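## Task

Place the entire chain bracelet in the front-left compartment of the six-compartment jewelry box, the bangle in the back-right one, every ring in the back-middle one and every ear stud in the front-middle one. Each item must rest lower than the divider tops. The hinge side is the back, and left and right are judged from the front looking toward the hinge. The box must end up upright on the table.

## Robot and tools

Robot: two arms, left_arm and right_arm, each with a parallel two-finger gripper. The fingers point along the gripper's +z axis and separate along its y axis. end_effector_position is the point between the pads, roughly 1 cm short of the fingertips.

Frames: the scene frame has its origin at table-top height halfway between the nominal arm bases, +z up, +x out over the table, and left_arm on the +y side (this is not the same as the left side of an image). Actual bases: left_arm at (-0.051, +0.330, 0) m, right_arm at (+0.031, -0.246, 0) m, each turned slightly about z. Every hand pose, velocity and Hand target an arm reports, and every offset you send it, uses that arm's own base frame; rotations pivot about the Hand target position. Fixed cameras and the table are in the scene frame. Reported poses can be a few cm off, more at long reach.

execute_actions(actions, cameras): actions is a list of actions; each action is a list of up to 15 rows, one row per 1/30 s step, and a short action repeats its last row to fill 15 steps. A row is always 14 numbers in [-1, 1] covering both arms: left dx, dy, dz, rx, ry, rz, opening, then right dx, dy, dz, rx, ry, rz, opening. The first six per arm are offsets, not poses: measured from that arm's Hand target as it was when the action began (every row counts from that same start, not from the previous row). Scale: 1.0 equals 0.6 m for dx/dy/dz and 180 degrees for rx/ry/rz, which together form one rotation vector. A translation longer than 1.0 may be shortened along its direction. Opening is absolute: +1 fully open (0.094 m), -1 closed. Sending six zeros re-commands the current Hand target; to keep a gripper as it is, resend its current opening (0 means half open, not 'no change'). Images are returned only when actions is empty or cameras names them.

move(target, speed, blend, opening_speed, grip_force, blocking, cameras): target is one 14-number row, same layout and scaling as above, or a list of up to 15 such rows; every row is an offset from the Hand targets at the start of the move, not from the previous row. speed is the path's top speed in m/s (0.002 to 2.9, default 0.25; rotation up to twice that in rad/s), one value or one per target. blend (m) rounds corners between list targets; 0 stops at each. opening_speed (per second on the -1..1 scale, at least 0.2) closes fingers gradually, useful for fragile items. grip_force is the pad force cap in newtons, 10 to 50, one value or one per arm; it persists, and low values close slowly. blocking=false returns early while motion continues. Paths are straight, capped at 10 s, and do not avoid obstacles or the other arm. The result adds a 'move:' line: done, off_target, moving, held or fault, plus limits=paced (pose clipped) or limits=held (steps withheld).

wait(seconds 0 to 10, cameras) lets time pass with commands held. stop(cameras) brakes a running move. zoom_image(camera, region [x0, y0, x1, y1] in pixels, at most 504x504) enlarges part of the newest image from one camera. read_manual gives licence text only. finished_scene(scene 1 or 2) ends the current scene irreversibly.

Cameras: cam_head_left, cam_head_right, cam_high, cam_low (896x504 each), cam_left_wrist, cam_right_wrist (672x504).

Results: per arm end_effector_position (m) and end_effector_quat_wxyz in its base frame, Hand target (the last commanded pose after clipping, which the next offsets start from), Tool commands, joint positions (last value is finger opening in metres), joint velocities ('within noise' when still), joint torques (include gravity; joints 1 to 3 wrap at ±28 N m), grip_measured (opening on the -1..1 scale, reads a bit wide when empty and narrower than a squeezed part) and grip_effort_nm (gripper motor effort, negative means closing; not pad force). MOTOR HOT appears at 75 °C; at 90 °C an over-temperature fault folds that arm and disables it.

Behaviour to expect: orientation commands are limited to 40 degrees from the current measured orientation per step. Grippers often rest a few cm short of the target because of friction and weight; resend the remaining distance as an offset. An arm blocked by something keeps pushing until commanded back past its gripper. Faster moves overshoot and hit harder.

Avoid: arms or grippers touching each other (a moderate hit can fail the scene), closing one gripper on the other's fingers, dropping or releasing moving items, slamming or pushing hard on the box or table, anything falling or being left off the table, strain on wrist camera cables, steering near an arm's own base (go around it), and long stretched or loaded holds that heat motors. Objects may occasionally be nudged by outside pushes; check placement with cameras before finishing.

Each tool is called after "Emit:" as name(argument=value, ...), one argument or row to a line, values as JSON.

## Session

Emit:
execute_actions(
  actions=[],
  cameras=["all"],
)

Scene clock: 0.00 s.
left_arm: end_effector_position=(+0.3826, +0.0096, +0.1444) grip_measured=+1.000 grip_effort_nm=n/a end_effector_quat_wxyz=(+0.687, -0.071, +0.722, +0.048) | right_arm: end_effector_position=(+0.3748, -0.0253, +0.1387) grip_measured=+1.000 grip_effort_nm=n/a end_effector_quat_wxyz=(+0.676, +0.088, +0.730, -0.044)
Joint positions: left_arm=[-0.105 1.577 0.236 1.287 -0.272 -0.044 0.094] | right_arm=[0.034 1.533 0.209 1.239 0.219 0.074 0.094]
Joint velocities: within noise
Joint torques (N m): no reading
Heat: left arm: 34 °C; right arm: 28 °C.
Hand target: left_arm +0.3828, +0.0096, +0.1426; +0.683, -0.071, +0.725, +0.048 | right_arm +0.3759, -0.0253, +0.1413; +0.678, +0.089, +0.728, -0.044
Tool commands: left_gripper/opening=+1.0 right_gripper/opening=+1.0

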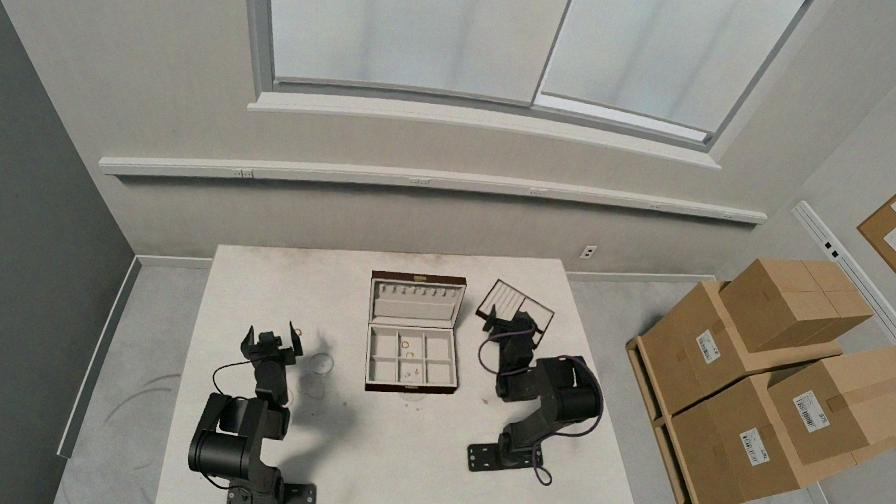

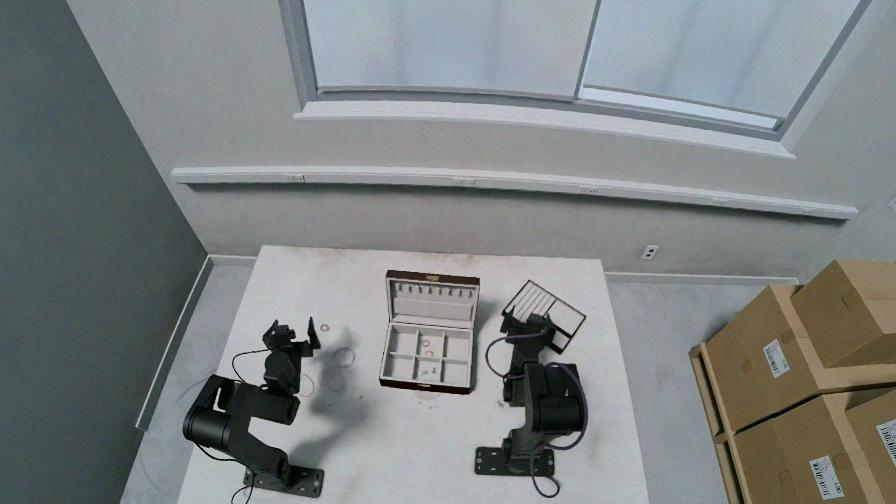

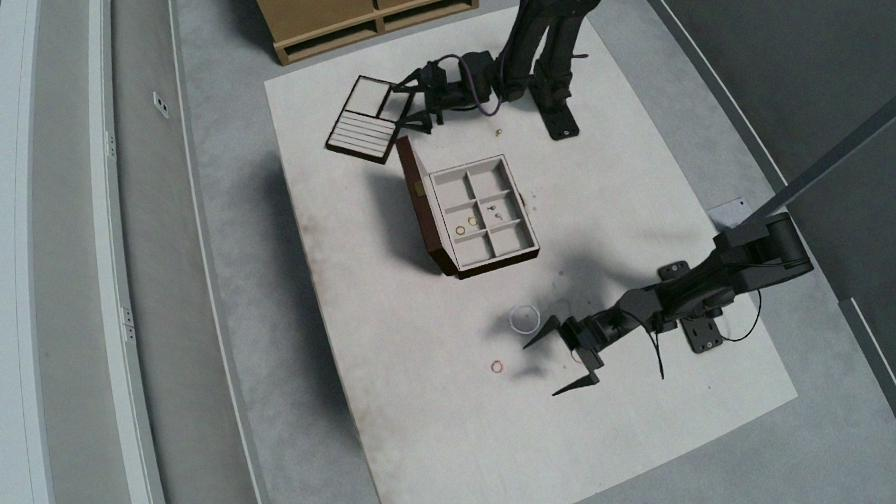

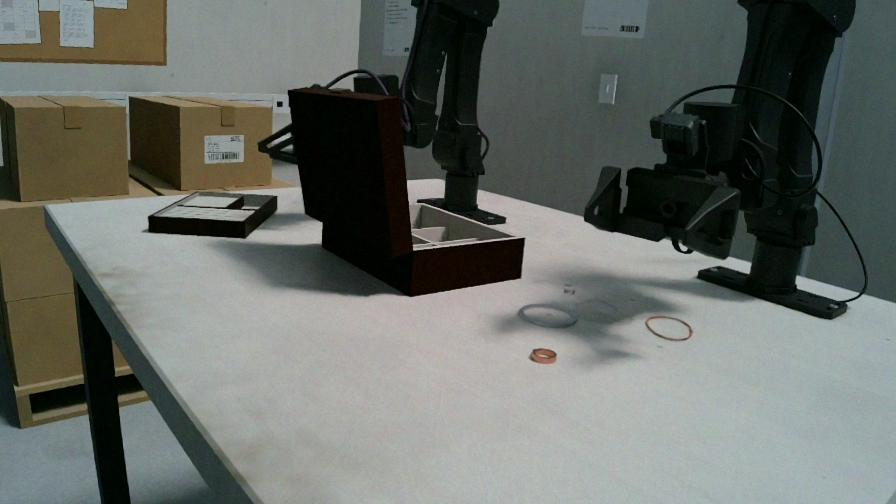

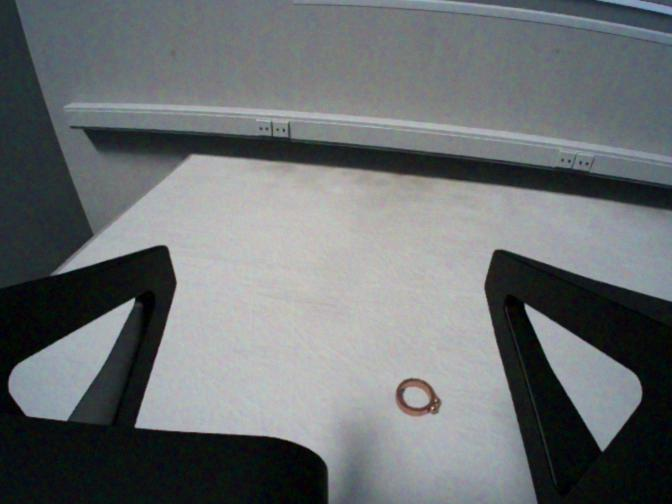

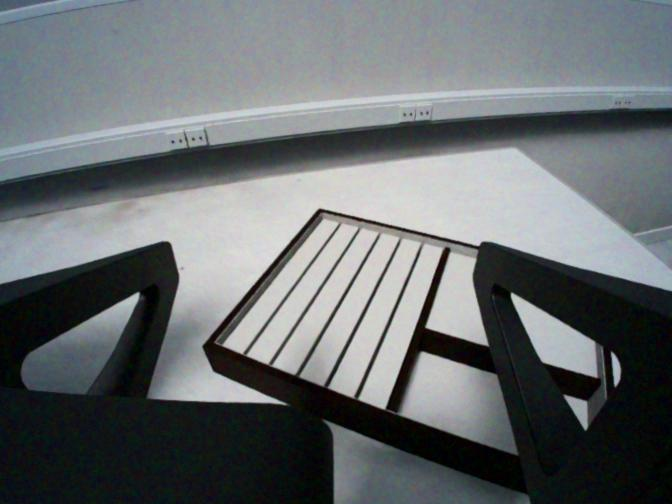

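Emit:
zoom_image(
  camera="cam_head_left",
  region=[355, 260, 475, 400],
)

Emit:
zoom_image(
  camera="cam_head_right",
  region=[370, 260, 500, 410],
)

Emit:
zoom_image(
  camera="cam_head_left",
  region=[225, 300, 365, 420],
)

Emit:
zoom_image(
  camera="cam_head_right",
  region=[260, 300, 380, 420],
)

Emit:
zoom_image(
  camera="cam_high",
  region=[380, 120, 560, 300],
)

Emit:
zoom_image(
  camera="cam_high",
  region=[470, 280, 620, 420],
)

Emit:
zoom_image(
  camera="cam_low",
  region=[480, 260, 740, 400],
)

Emit:
zoom_image(
  camera="cam_high",
  region=[440, 60, 600, 200],
)

Scaled by 3.600 from the camera's 896x504 image, which has a finer 1280x720 frame.

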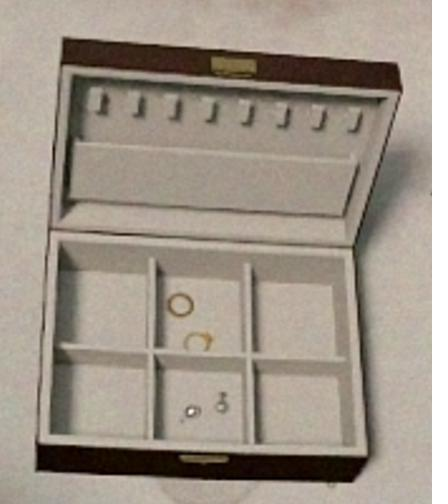

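Scaled by 3.360 from the camera's 896x504 image, which has a finer 1280x720 frame.

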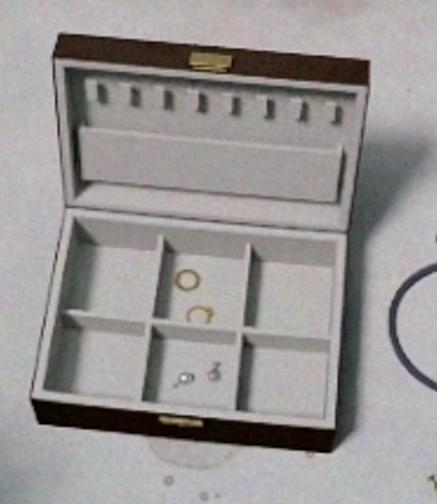

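Scaled by 3.600 from the camera's 896x504 image, which has a finer 1280x720 frame.

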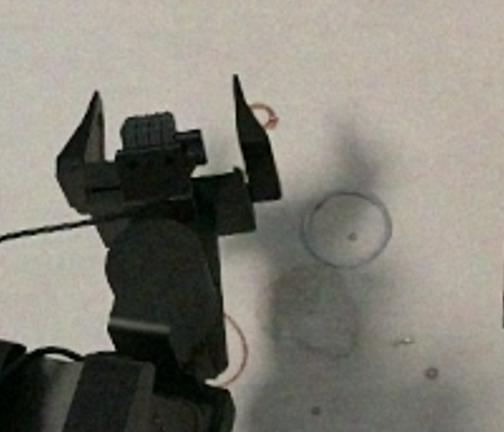

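Scaled by 4.200 from the camera's 896x504 image, which has a finer 1280x720 frame.

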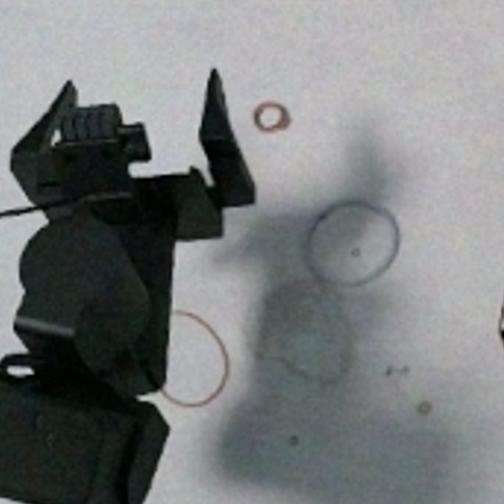

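Scaled by 2.800 from the camera's 896x504 image, which has a finer 1280x720 frame.

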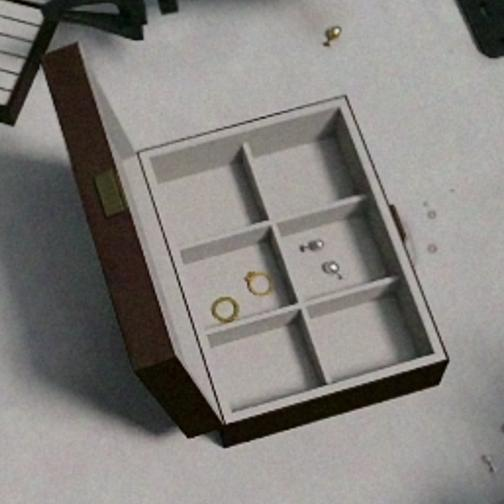

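Scaled by 3.360 from the camera's 896x504 image, which has a finer 1280x720 frame.

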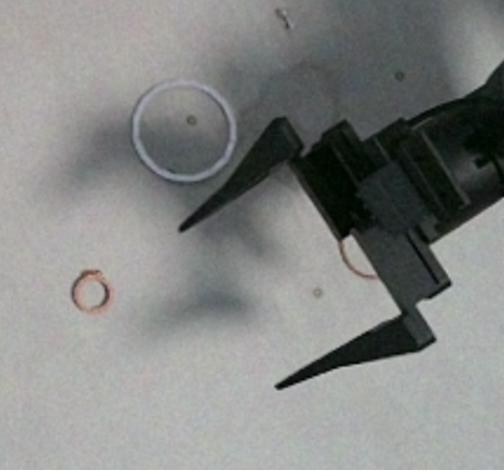

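Scaled by 1.938 from the camera's 896x504 image, which has a finer 1280x720 frame.

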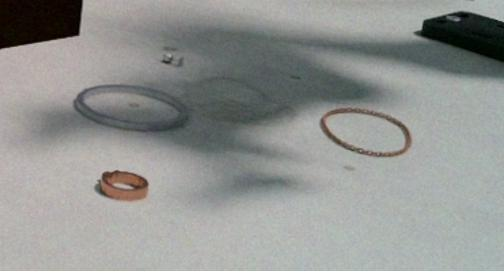

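Scaled by 3.150 from the camera's 896x504 image, which has a finer 1280x720 frame.

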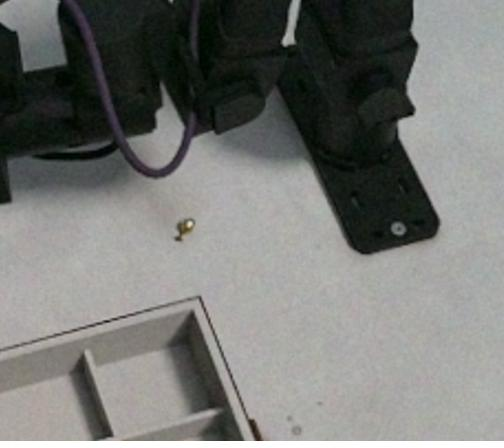

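Emit:
move(
  target=[0.0287,-0.1,0.18,-0.0001,0.4823,-0.0855,0.0,-0.16,0.125,0.18,-0.0108,0.4786,0.1072,-0.3],
  speed=0.4,
  cameras=["all"],
)

Scene clock: 107.93 s.
left_arm: end_effector_position=(+0.3981, -0.0461, +0.2548) grip_measured=+0.002 grip_effort_nm=-0.11 end_effector_quat_wxyz=(+0.150, +0.063, +0.987, -0.002) | right_arm: end_effector_position=(+0.2838, +0.0471, +0.2355) grip_measured=-0.298 grip_effort_nm=-0.12 end_effector_quat_wxyz=(+0.098, -0.080, +0.992, +0.005)
Joint positions: left_arm=[-0.124 1.913 2.2 -1.557 -0.014 0.006 0.047] | right_arm=[0.165 1.522 1.685 -1.539 0.006 0.003 0.033]
Joint torques (N m): left_arm=[-0.49 -8.66 9.83 0.63 0.14 0.09] | right_arm=[0.62 -8.31 8.92 0.33 -0.09 -0.04]
Heat: left arm: 36 °C; right arm: 34 °C.
Hand target: left_arm +0.4000, -0.0504, +0.2506; +0.000, +0.070, +0.998, +0.000 | right_arm +0.2799, +0.0497, +0.2495; +0.000, -0.088, +0.996, +0.000
Off the commanded pose: left_arm 0.006 m, 17 deg | right_arm 0.015 m, 11 deg.
joint sent to its limit (left arm) — joint 4 (wrist pitch), lower limit. The joint targets are off in orientation, not in position.
joint sent to its limit (right arm) — joint 4 (wrist pitch), lower limit. The joint targets are off in orientation, not in position.
move: off_target (left_arm, right_arm)

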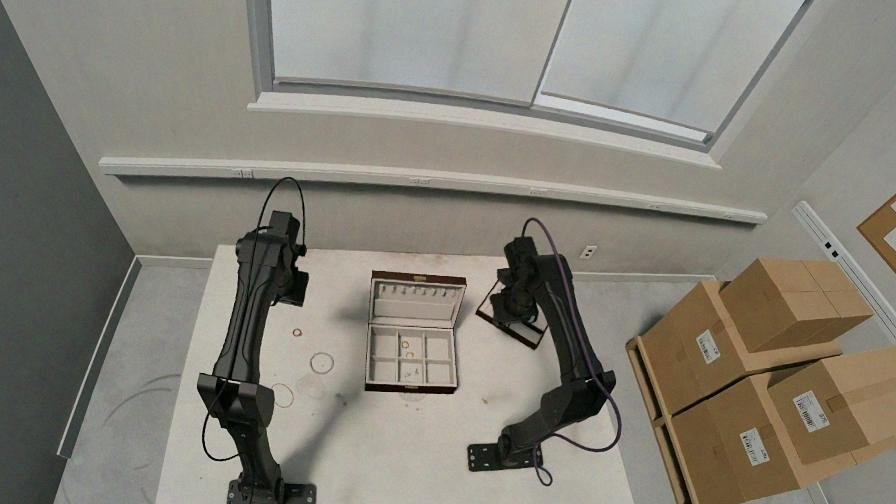

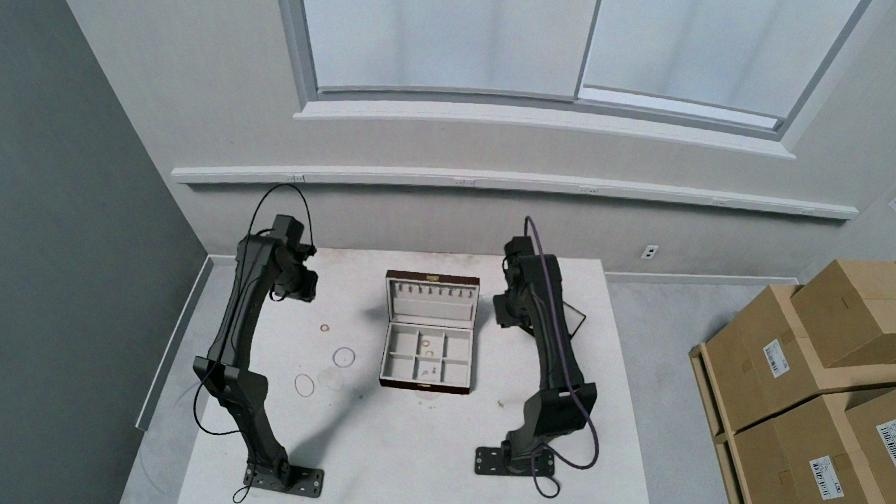

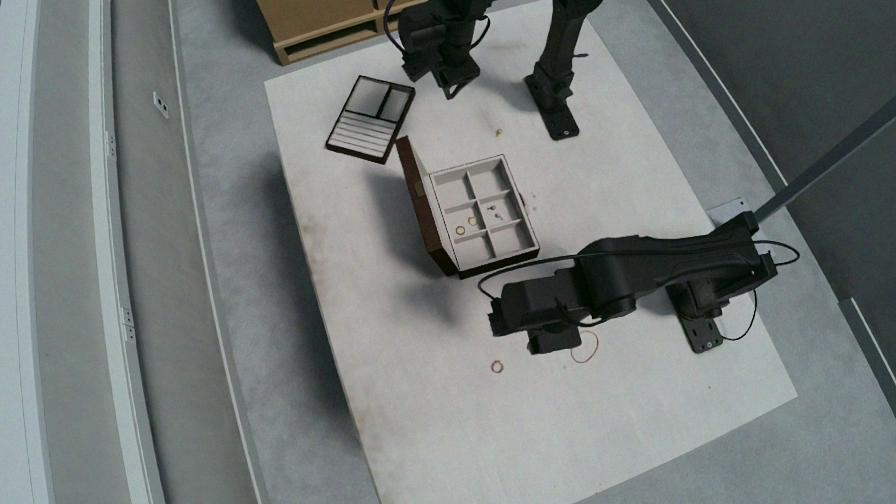

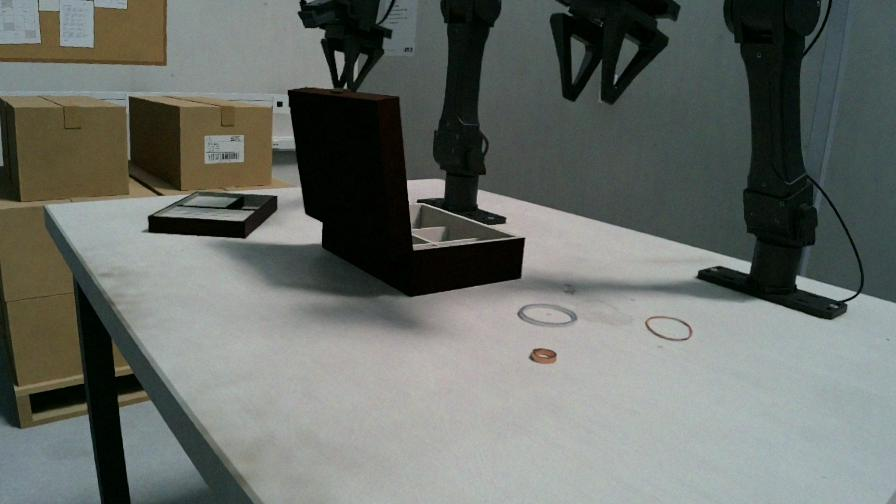

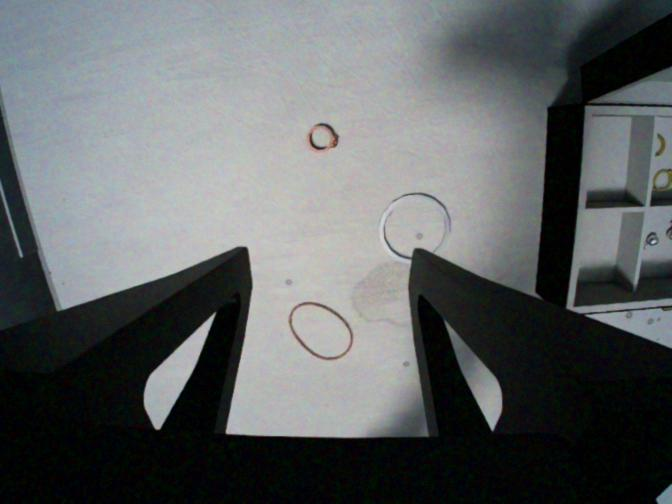

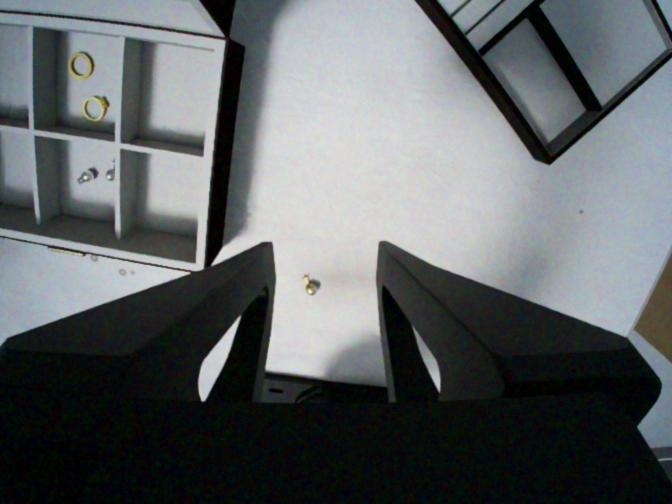

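Emit:
move(
  target=[0.0828,0.0193,-0.2177,0,0,-0.4833,0.0,-0.1815,-0.0128,-0.2492,0,0,0.1278,-0.5],
  speed=0.3,
  cameras=["cam_left_wrist", "cam_right_wrist", "cam_head_left", "cam_head_right"],
)

Scene clock: 168.47 s.
left_arm: end_effector_position=(+0.4498, -0.0379, +0.1313) grip_measured=+0.002 grip_effort_nm=-0.11 end_effector_quat_wxyz=(+0.018, +0.733, +0.679, +0.014) | right_arm: end_effector_position=(+0.1713, +0.0410, +0.1008) grip_measured=-0.498 grip_effort_nm=-0.12 end_effector_quat_wxyz=(-0.011, -0.277, +0.961, +0.002)
Joint positions: left_arm=[-0.085 2.305 2.334 -1.554 0.004 1.562 0.047] | right_arm=[0.226 1.225 0.922 -1.292 -0.003 -0.335 0.024]
Joint torques (N m): left_arm=[-0.27 -11.03 10.11 0.07 -0.03 0.12] | right_arm=[0.73 -5.24 5.14 0.28 0 -0.04]
Heat: left arm: 37 °C; right arm: 30 °C.
Hand target: left_arm +0.4497, -0.0387, +0.1199; +0.000, +0.737, +0.676, +0.000 | right_arm +0.1708, +0.0420, +0.0999; +0.000, -0.284, +0.959, +0.000
Off the commanded pose: left_arm 0.011 m, 3 deg | right_arm 0.001 m, 2 deg.
joint sent to its limit (left arm) — joint 4 (wrist pitch), lower limit. The joint targets still meet the commanded pose.
move: off_target (left_arm)
Images, in order (width x height): cam_head_left 896x504, cam_head_right 896x504, cam_left_wrist 672x504, cam_right_wrist 672x504.

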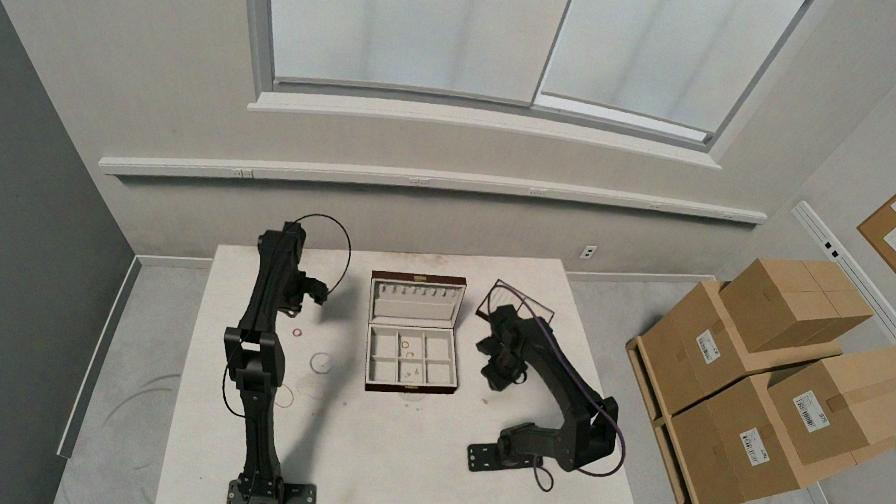

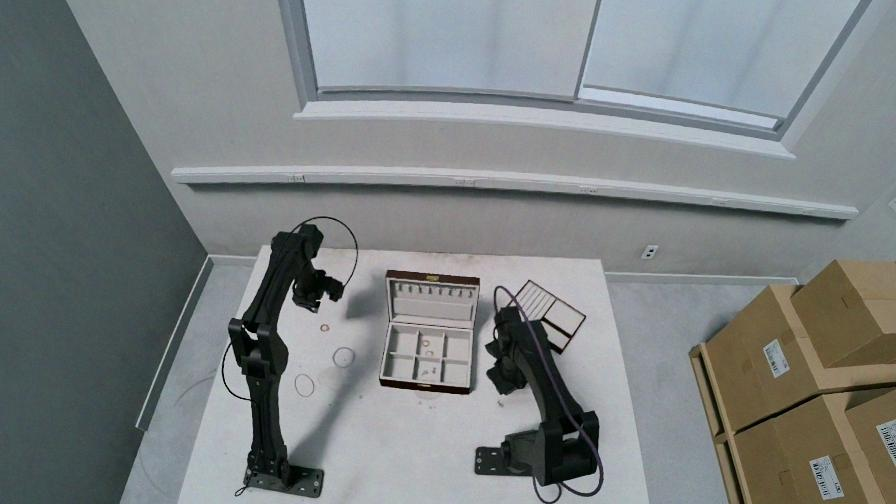

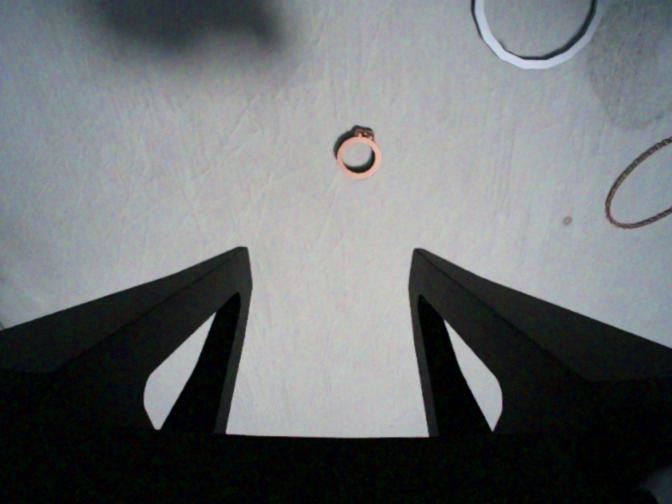

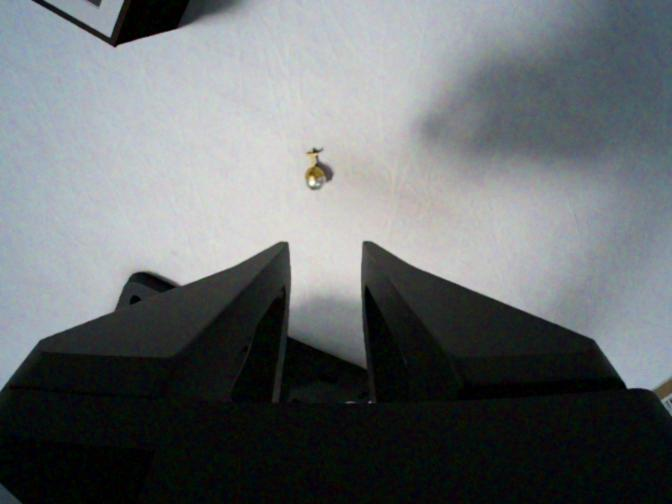

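Emit:
zoom_image(
  camera="cam_right_wrist",
  region=[270, 120, 370, 220],
)

Emit:
zoom_image(
  camera="cam_left_wrist",
  region=[310, 100, 410, 200],
)

Scaled by 5.040 from the camera's 672x504 image, which has a finer 960x720 frame.

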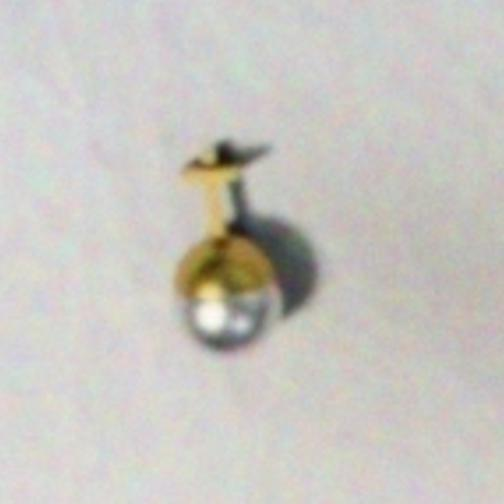

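Scaled by 5.040 from the camera's 672x504 image, which has a finer 960x720 frame.

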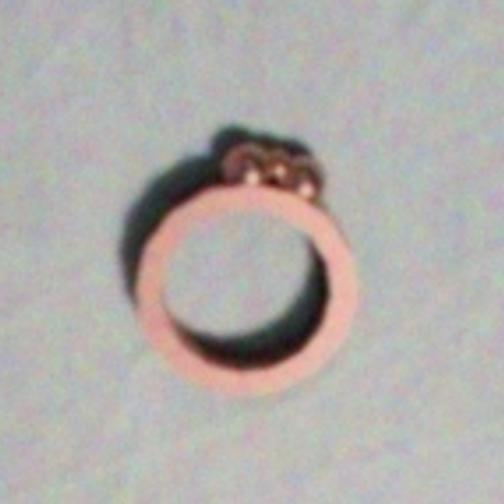

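Emit:
move(
  target=[-0.0127,-0.0007,-0.1167,0,0,0,-0.1,-0.0163,0.0025,-0.0917,0,0,0,-0.55],
  speed=0.15,
  cameras=["cam_left_wrist", "cam_right_wrist"],
)

Emit:
zoom_image(
  camera="cam_right_wrist",
  region=[260, 150, 400, 290],
)

Emit:
zoom_image(
  camera="cam_left_wrist",
  region=[240, 120, 440, 320],
)

Scene clock: 223.30 s.
left_arm: end_effector_position=(+0.4437, -0.0373, +0.0441) grip_measured=-0.098 grip_effort_nm=-0.10 end_effector_quat_wxyz=(-0.003, +0.734, +0.679, -0.005) | right_arm: end_effector_position=(+0.1617, +0.0425, +0.0472) grip_measured=-0.548 grip_effort_nm=-0.11 end_effector_quat_wxyz=(-0.007, -0.284, +0.959, +0.002)
Joint positions: left_arm=[-0.085 2.305 1.986 -1.263 0.004 1.563 0.042] | right_arm=[0.248 1.216 0.701 -1.07 -0.003 -0.327 0.021]
Joint torques (N m): left_arm=[-0.54 -16.32 6.91 0.15 0.01 0.09] | right_arm=[0.77 -4.16 4.97 0.31 -0.02 0.09]
Heat: left arm: 38 °C; right arm: 28 °C.
Hand target: left_arm +0.4421, -0.0392, +0.0499; +0.000, +0.737, +0.675, +0.000 | right_arm +0.1611, +0.0436, +0.0450; +0.000, -0.285, +0.959, +0.000
Off the commanded pose: left_arm 0.006 m, 1 deg | right_arm 0.003 m, 1 deg.
move: done
Images, in order (width x height): cam_left_wrist 672x504, cam_right_wrist 672x504.

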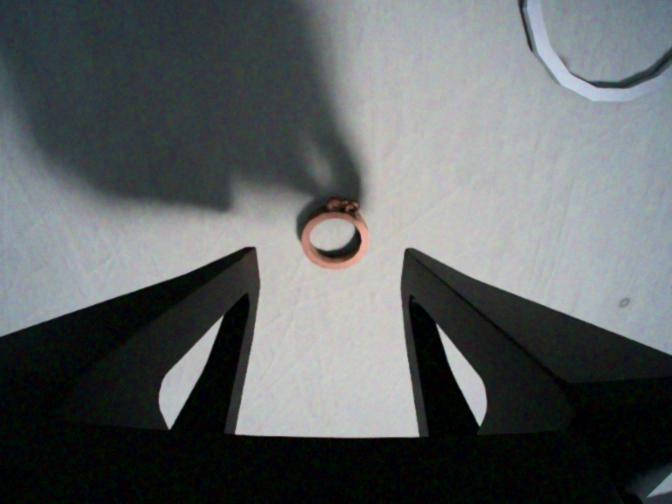

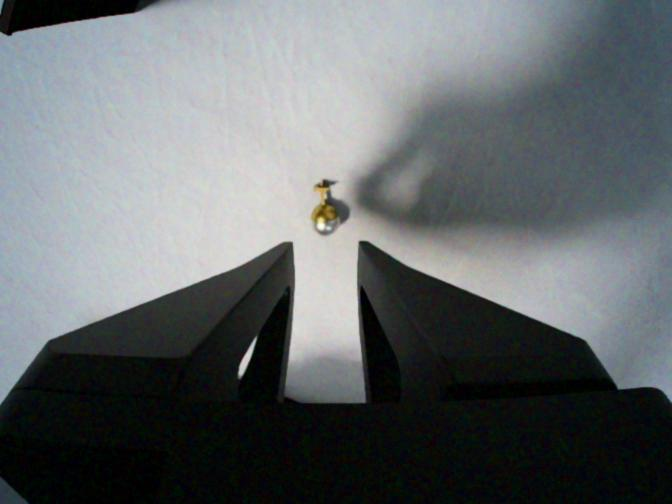

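Scaled by 3.600 from the camera's 672x504 image, which has a finer 960x720 frame.

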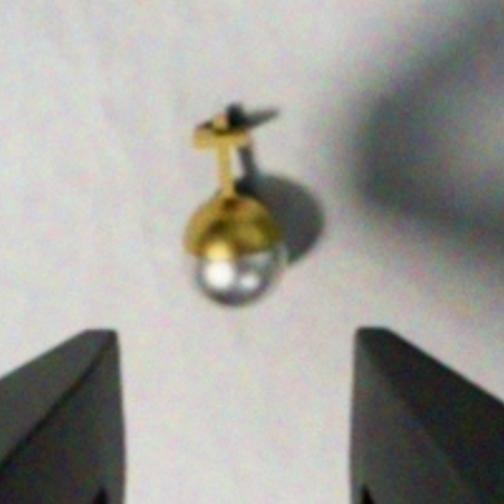

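Scaled by 2.520 from the camera's 672x504 image, which has a finer 960x720 frame.

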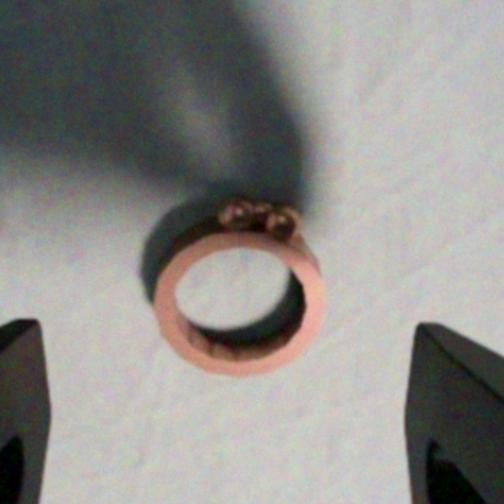

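Emit:
move(
  target=[-0.0018,0,-0.0473,0,0,0,-0.1,0.0005,-0.001,-0.0717,0,0,0,-0.55],
  speed=0.08,
  cameras=["cam_left_wrist", "cam_right_wrist"],
)

Emit:
zoom_image(
  camera="cam_right_wrist",
  region=[260, 180, 400, 320],
)

Emit:
zoom_image(
  camera="cam_left_wrist",
  region=[240, 160, 440, 360],
)

Scene clock: 243.87 s.
left_arm: end_effector_position=(+0.4435, -0.0373, +0.0204) grip_measured=-0.098 grip_effort_nm=-0.11 end_effector_quat_wxyz=(+0.001, +0.734, +0.679, -0.001) | right_arm: end_effector_position=(+0.1571, +0.0411, +0.0108) grip_measured=-0.548 grip_effort_nm=-0.11 end_effector_quat_wxyz=(-0.009, -0.284, +0.959, +0.001)
Joint positions: left_arm=[-0.085 2.305 1.891 -1.157 0.004 1.563 0.042] | right_arm=[0.248 1.261 0.575 -0.903 -0.002 -0.327 0.021]
Joint torques (N m): left_arm=[-0.54 -15.28 6.87 0.18 -0.04 0.08] | right_arm=[0.43 -1.37 4.01 0.73 -0.02 0.07]
Heat: left arm: 36 °C; right arm: 28 °C.
Hand target: left_arm +0.4410, -0.0392, +0.0215; +0.000, +0.737, +0.675, +0.000 | right_arm +0.1614, +0.0430, +0.0019; +0.000, -0.285, +0.959, +0.000
Off the commanded pose: left_arm 0.003 m, 1 deg | right_arm 0.010 m, 1 deg.
move: done
Images, in order (width x height): cam_left_wrist 672x504, cam_right_wrist 672x504.

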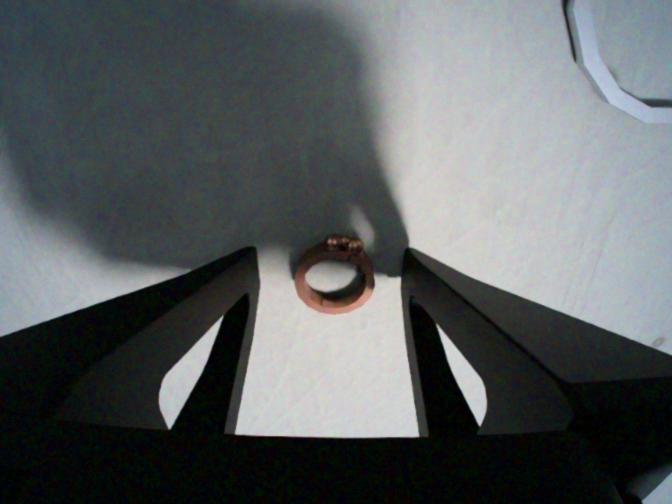

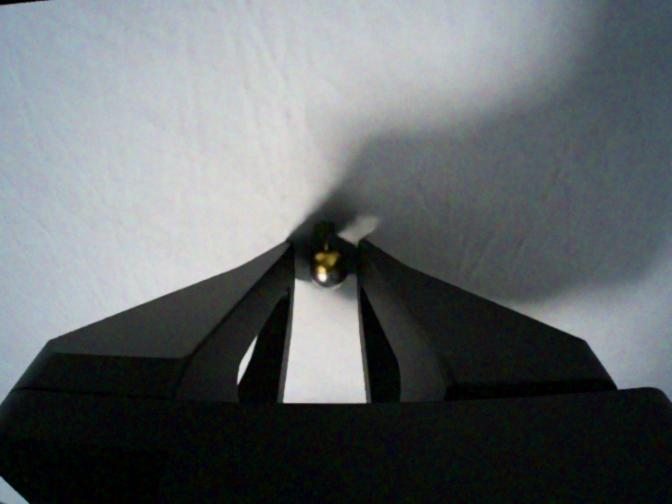

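Scaled by 3.600 from the camera's 672x504 image, which has a finer 960x720 frame.

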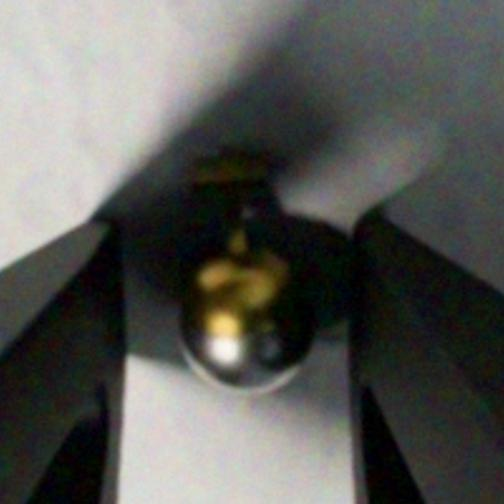

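Scaled by 2.520 from the camera's 672x504 image, which has a finer 960x720 frame.

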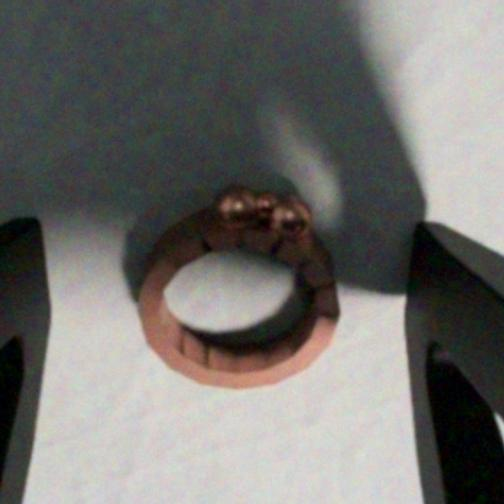

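Emit:
execute_actions(
  actions=[],
  cameras=["cam_left_wrist", "cam_right_wrist"],
)

Scene clock: 278.57 s.
left_arm: end_effector_position=(+0.4437, -0.0373, +0.0204) grip_measured=-0.098 grip_effort_nm=-0.10 end_effector_quat_wxyz=(+0.001, +0.734, +0.679, -0.001) | right_arm: end_effector_position=(+0.1571, +0.0411, +0.0108) grip_measured=-0.548 grip_effort_nm=-0.11 end_effector_quat_wxyz=(-0.009, -0.284, +0.959, +0.001)
Joint positions: left_arm=[-0.085 2.305 1.891 -1.157 0.004 1.563 0.042] | right_arm=[0.248 1.261 0.575 -0.903 -0.002 -0.327 0.021]
Joint velocities: within noise
Joint torques (N m): left_arm=[-0.64 -15.24 6.87 0.16 -0.01 0.06] | right_arm=[0.44 -1.39 4.04 0.74 -0.03 0.06]
Heat: left arm: 38 °C; right arm: 28 °C.
Hand target: left_arm +0.4411, -0.0392, +0.0215; +0.000, +0.737, +0.675, +0.000 | right_arm +0.1614, +0.0430, +0.0019; +0.000, -0.285, +0.959, +0.000
Tool commands: left_gripper/opening=-0.1 right_gripper/opening=-0.55
Off the commanded pose: left_arm 0.003 m, 1 deg | right_arm 0.010 m, 1 deg.
Images, in order (width x height): cam_left_wrist 672x504, cam_right_wrist 672x504.

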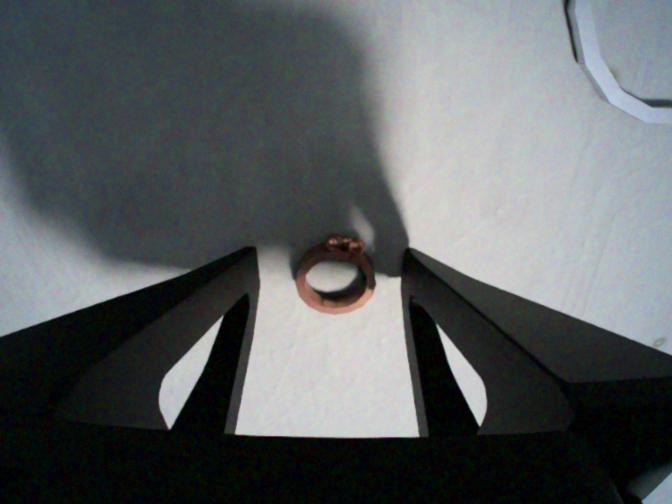

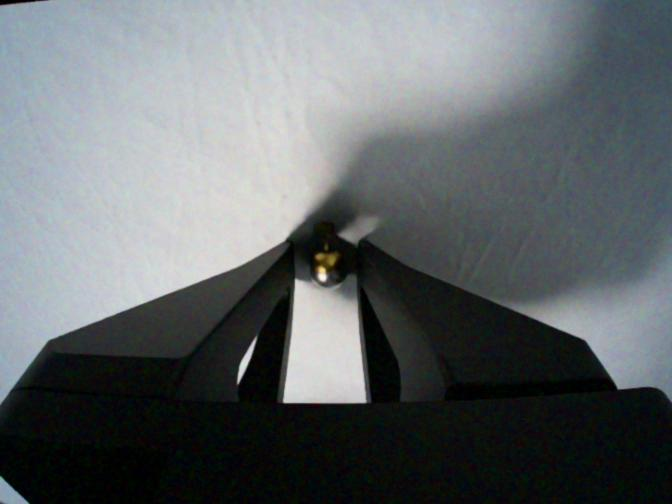

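Emit:
move(
  target=[
    [0,0,0,0,0,0,-0.62,0,0,0,0,0,0,-0.93],
    [0.01,0,0.03,0,0,0,-0.62,0.01,0,0.03,0,0,0,-0.93],
    [0,0,0.131,0,0,0,-0.62,0,0,0.18,0,0,0,-0.93],
  ],
  grip_force=[30, 30],
  opening_speed=0.3,
  blend=[0, 0.02, 0],
  speed=[0.1, 0.08, 0.15],
  cameras=["cam_left_wrist", "cam_right_wrist", "cam_head_left"],
)

Scene clock: 307.53 s.
left_arm: end_effector_position=(+0.4406, -0.0370, +0.0858) grip_measured=-0.536 grip_effort_nm=-0.64 end_effector_quat_wxyz=(-0.008, +0.734, +0.679, -0.009) | right_arm: end_effector_position=(+0.1571, +0.0401, +0.0992) grip_measured=-0.761 grip_effort_nm=-0.68 end_effector_quat_wxyz=(-0.018, -0.284, +0.959, -0.001)
Joint positions: left_arm=[-0.085 2.305 2.151 -1.44 0.003 1.563 0.022] | right_arm=[0.248 1.179 0.888 -1.314 0.004 -0.327 0.011]
Joint torques (N m): left_arm=[-0.55 -16.24 10.09 -0.06 -0.03 0.09] | right_arm=[0.44 -4.31 9.8 -0.04 -0.08 0.06]
Heat: left arm: 39 °C; right arm: 28 °C.
Hand target: left_arm +0.4411, -0.0392, +0.1001; +0.000, +0.737, +0.675, +0.000 | right_arm +0.1614, +0.0430, +0.1099; +0.000, -0.285, +0.959, +0.000
Off the commanded pose: left_arm 0.014 m, 1 deg | right_arm 0.012 m, 2 deg.
grip_force (N): 30, 30
move: off_target (left_arm, right_arm); blend cut to 0.0095 m at target 2
Images, in order (width x height): cam_head_left 896x504, cam_left_wrist 672x504, cam_right_wrist 672x504.

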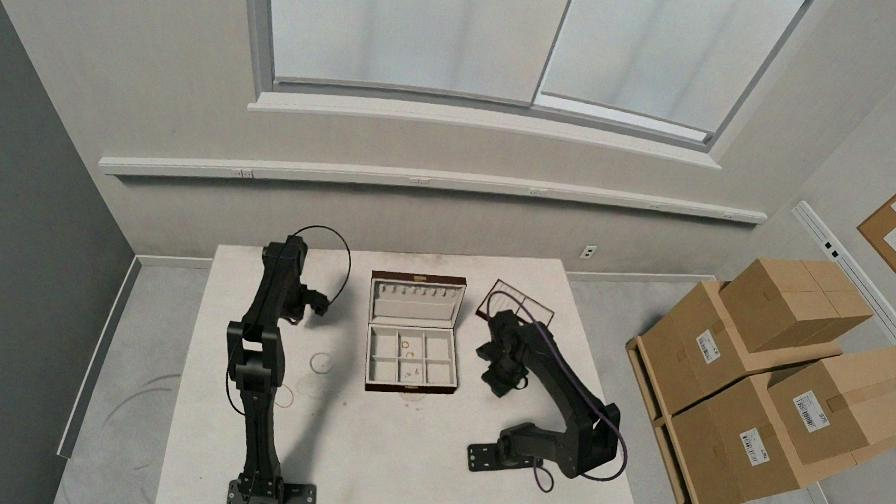

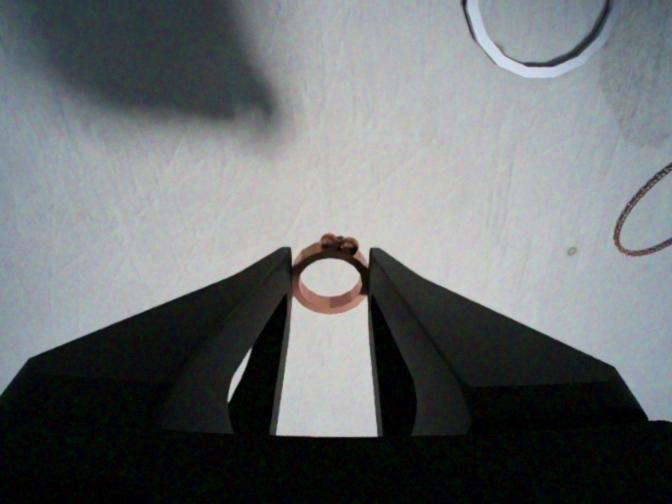

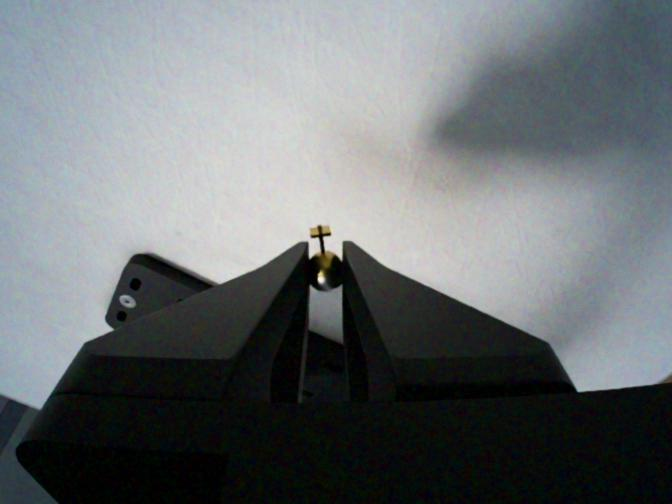

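Emit:
move(
  target=[-0.02, 0, 0.05, -0.05317, -0.12828, 0.02748, -0.62, 0.1293, 0.3217, 0.0667, 0, 0, 0, -0.93],
  speed=0.3,
  cameras=["cam_right_wrist", "cam_head_left", "cam_high"],
)

Scene clock: 344.27 s.
left_arm: end_effector_position=(+0.4335, -0.0375, +0.1221) grip_measured=-0.536 grip_effort_nm=-0.64 end_effector_quat_wxyz=(+0.183, +0.694, +0.689, +0.094) | right_arm: end_effector_position=(+0.2352, +0.2324, +0.1482) grip_measured=-0.761 grip_effort_nm=-0.68 end_effector_quat_wxyz=(+0.000, -0.287, +0.958, +0.003)
Joint positions: left_arm=[-0.044 1.824 1.495 -0.841 0.109 1.512 0.022] | right_arm=[0.773 1.796 1.646 -1.418 -0.006 0.191 0.011]
Joint torques (N m): left_arm=[0.53 -13.75 7.62 0.93 0.27 -0.08] | right_arm=[0.21 -6.8 10.3 0 0.02 0.11]
Heat: left arm: 41 °C; right arm: 31 °C.
Hand target: left_arm +0.4291, -0.0391, +0.1301; +0.196, +0.690, +0.691, +0.092 | right_arm +0.2391, +0.2360, +0.1500; +0.000, -0.284, +0.959, +0.000
Off the commanded pose: left_arm 0.009 m, 2 deg | right_arm 0.005 m, 0 deg.
grip_force (N): 30, 30
move: done
Images, in order (width x height): cam_head_left 896x504, cam_high 896x504, cam_right_wrist 672x504.

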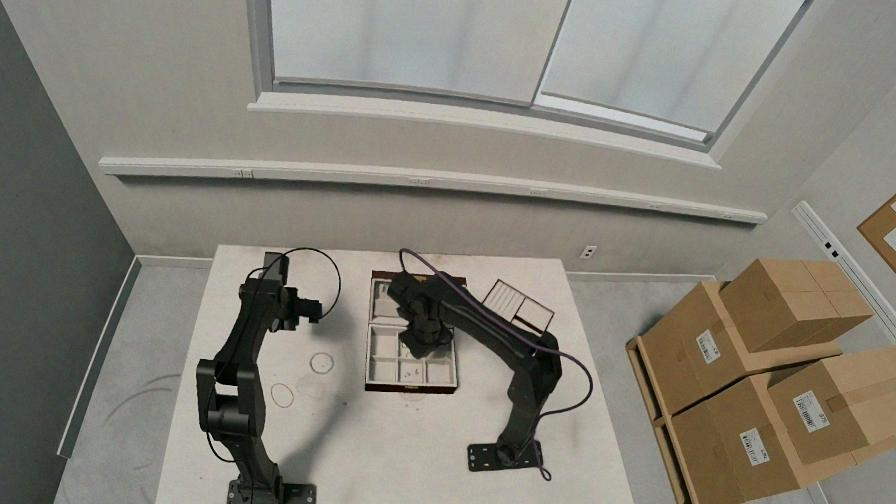

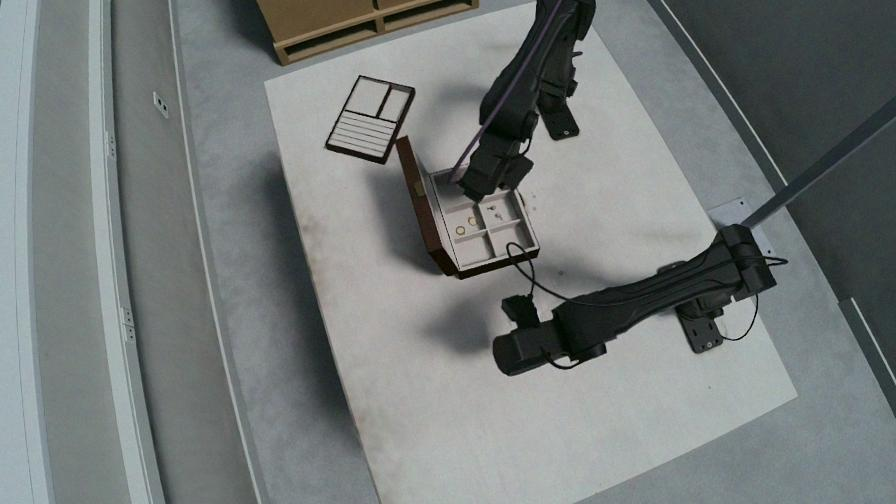

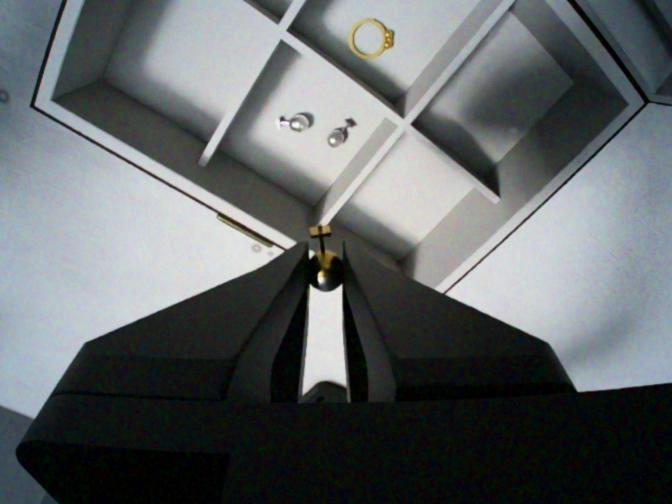

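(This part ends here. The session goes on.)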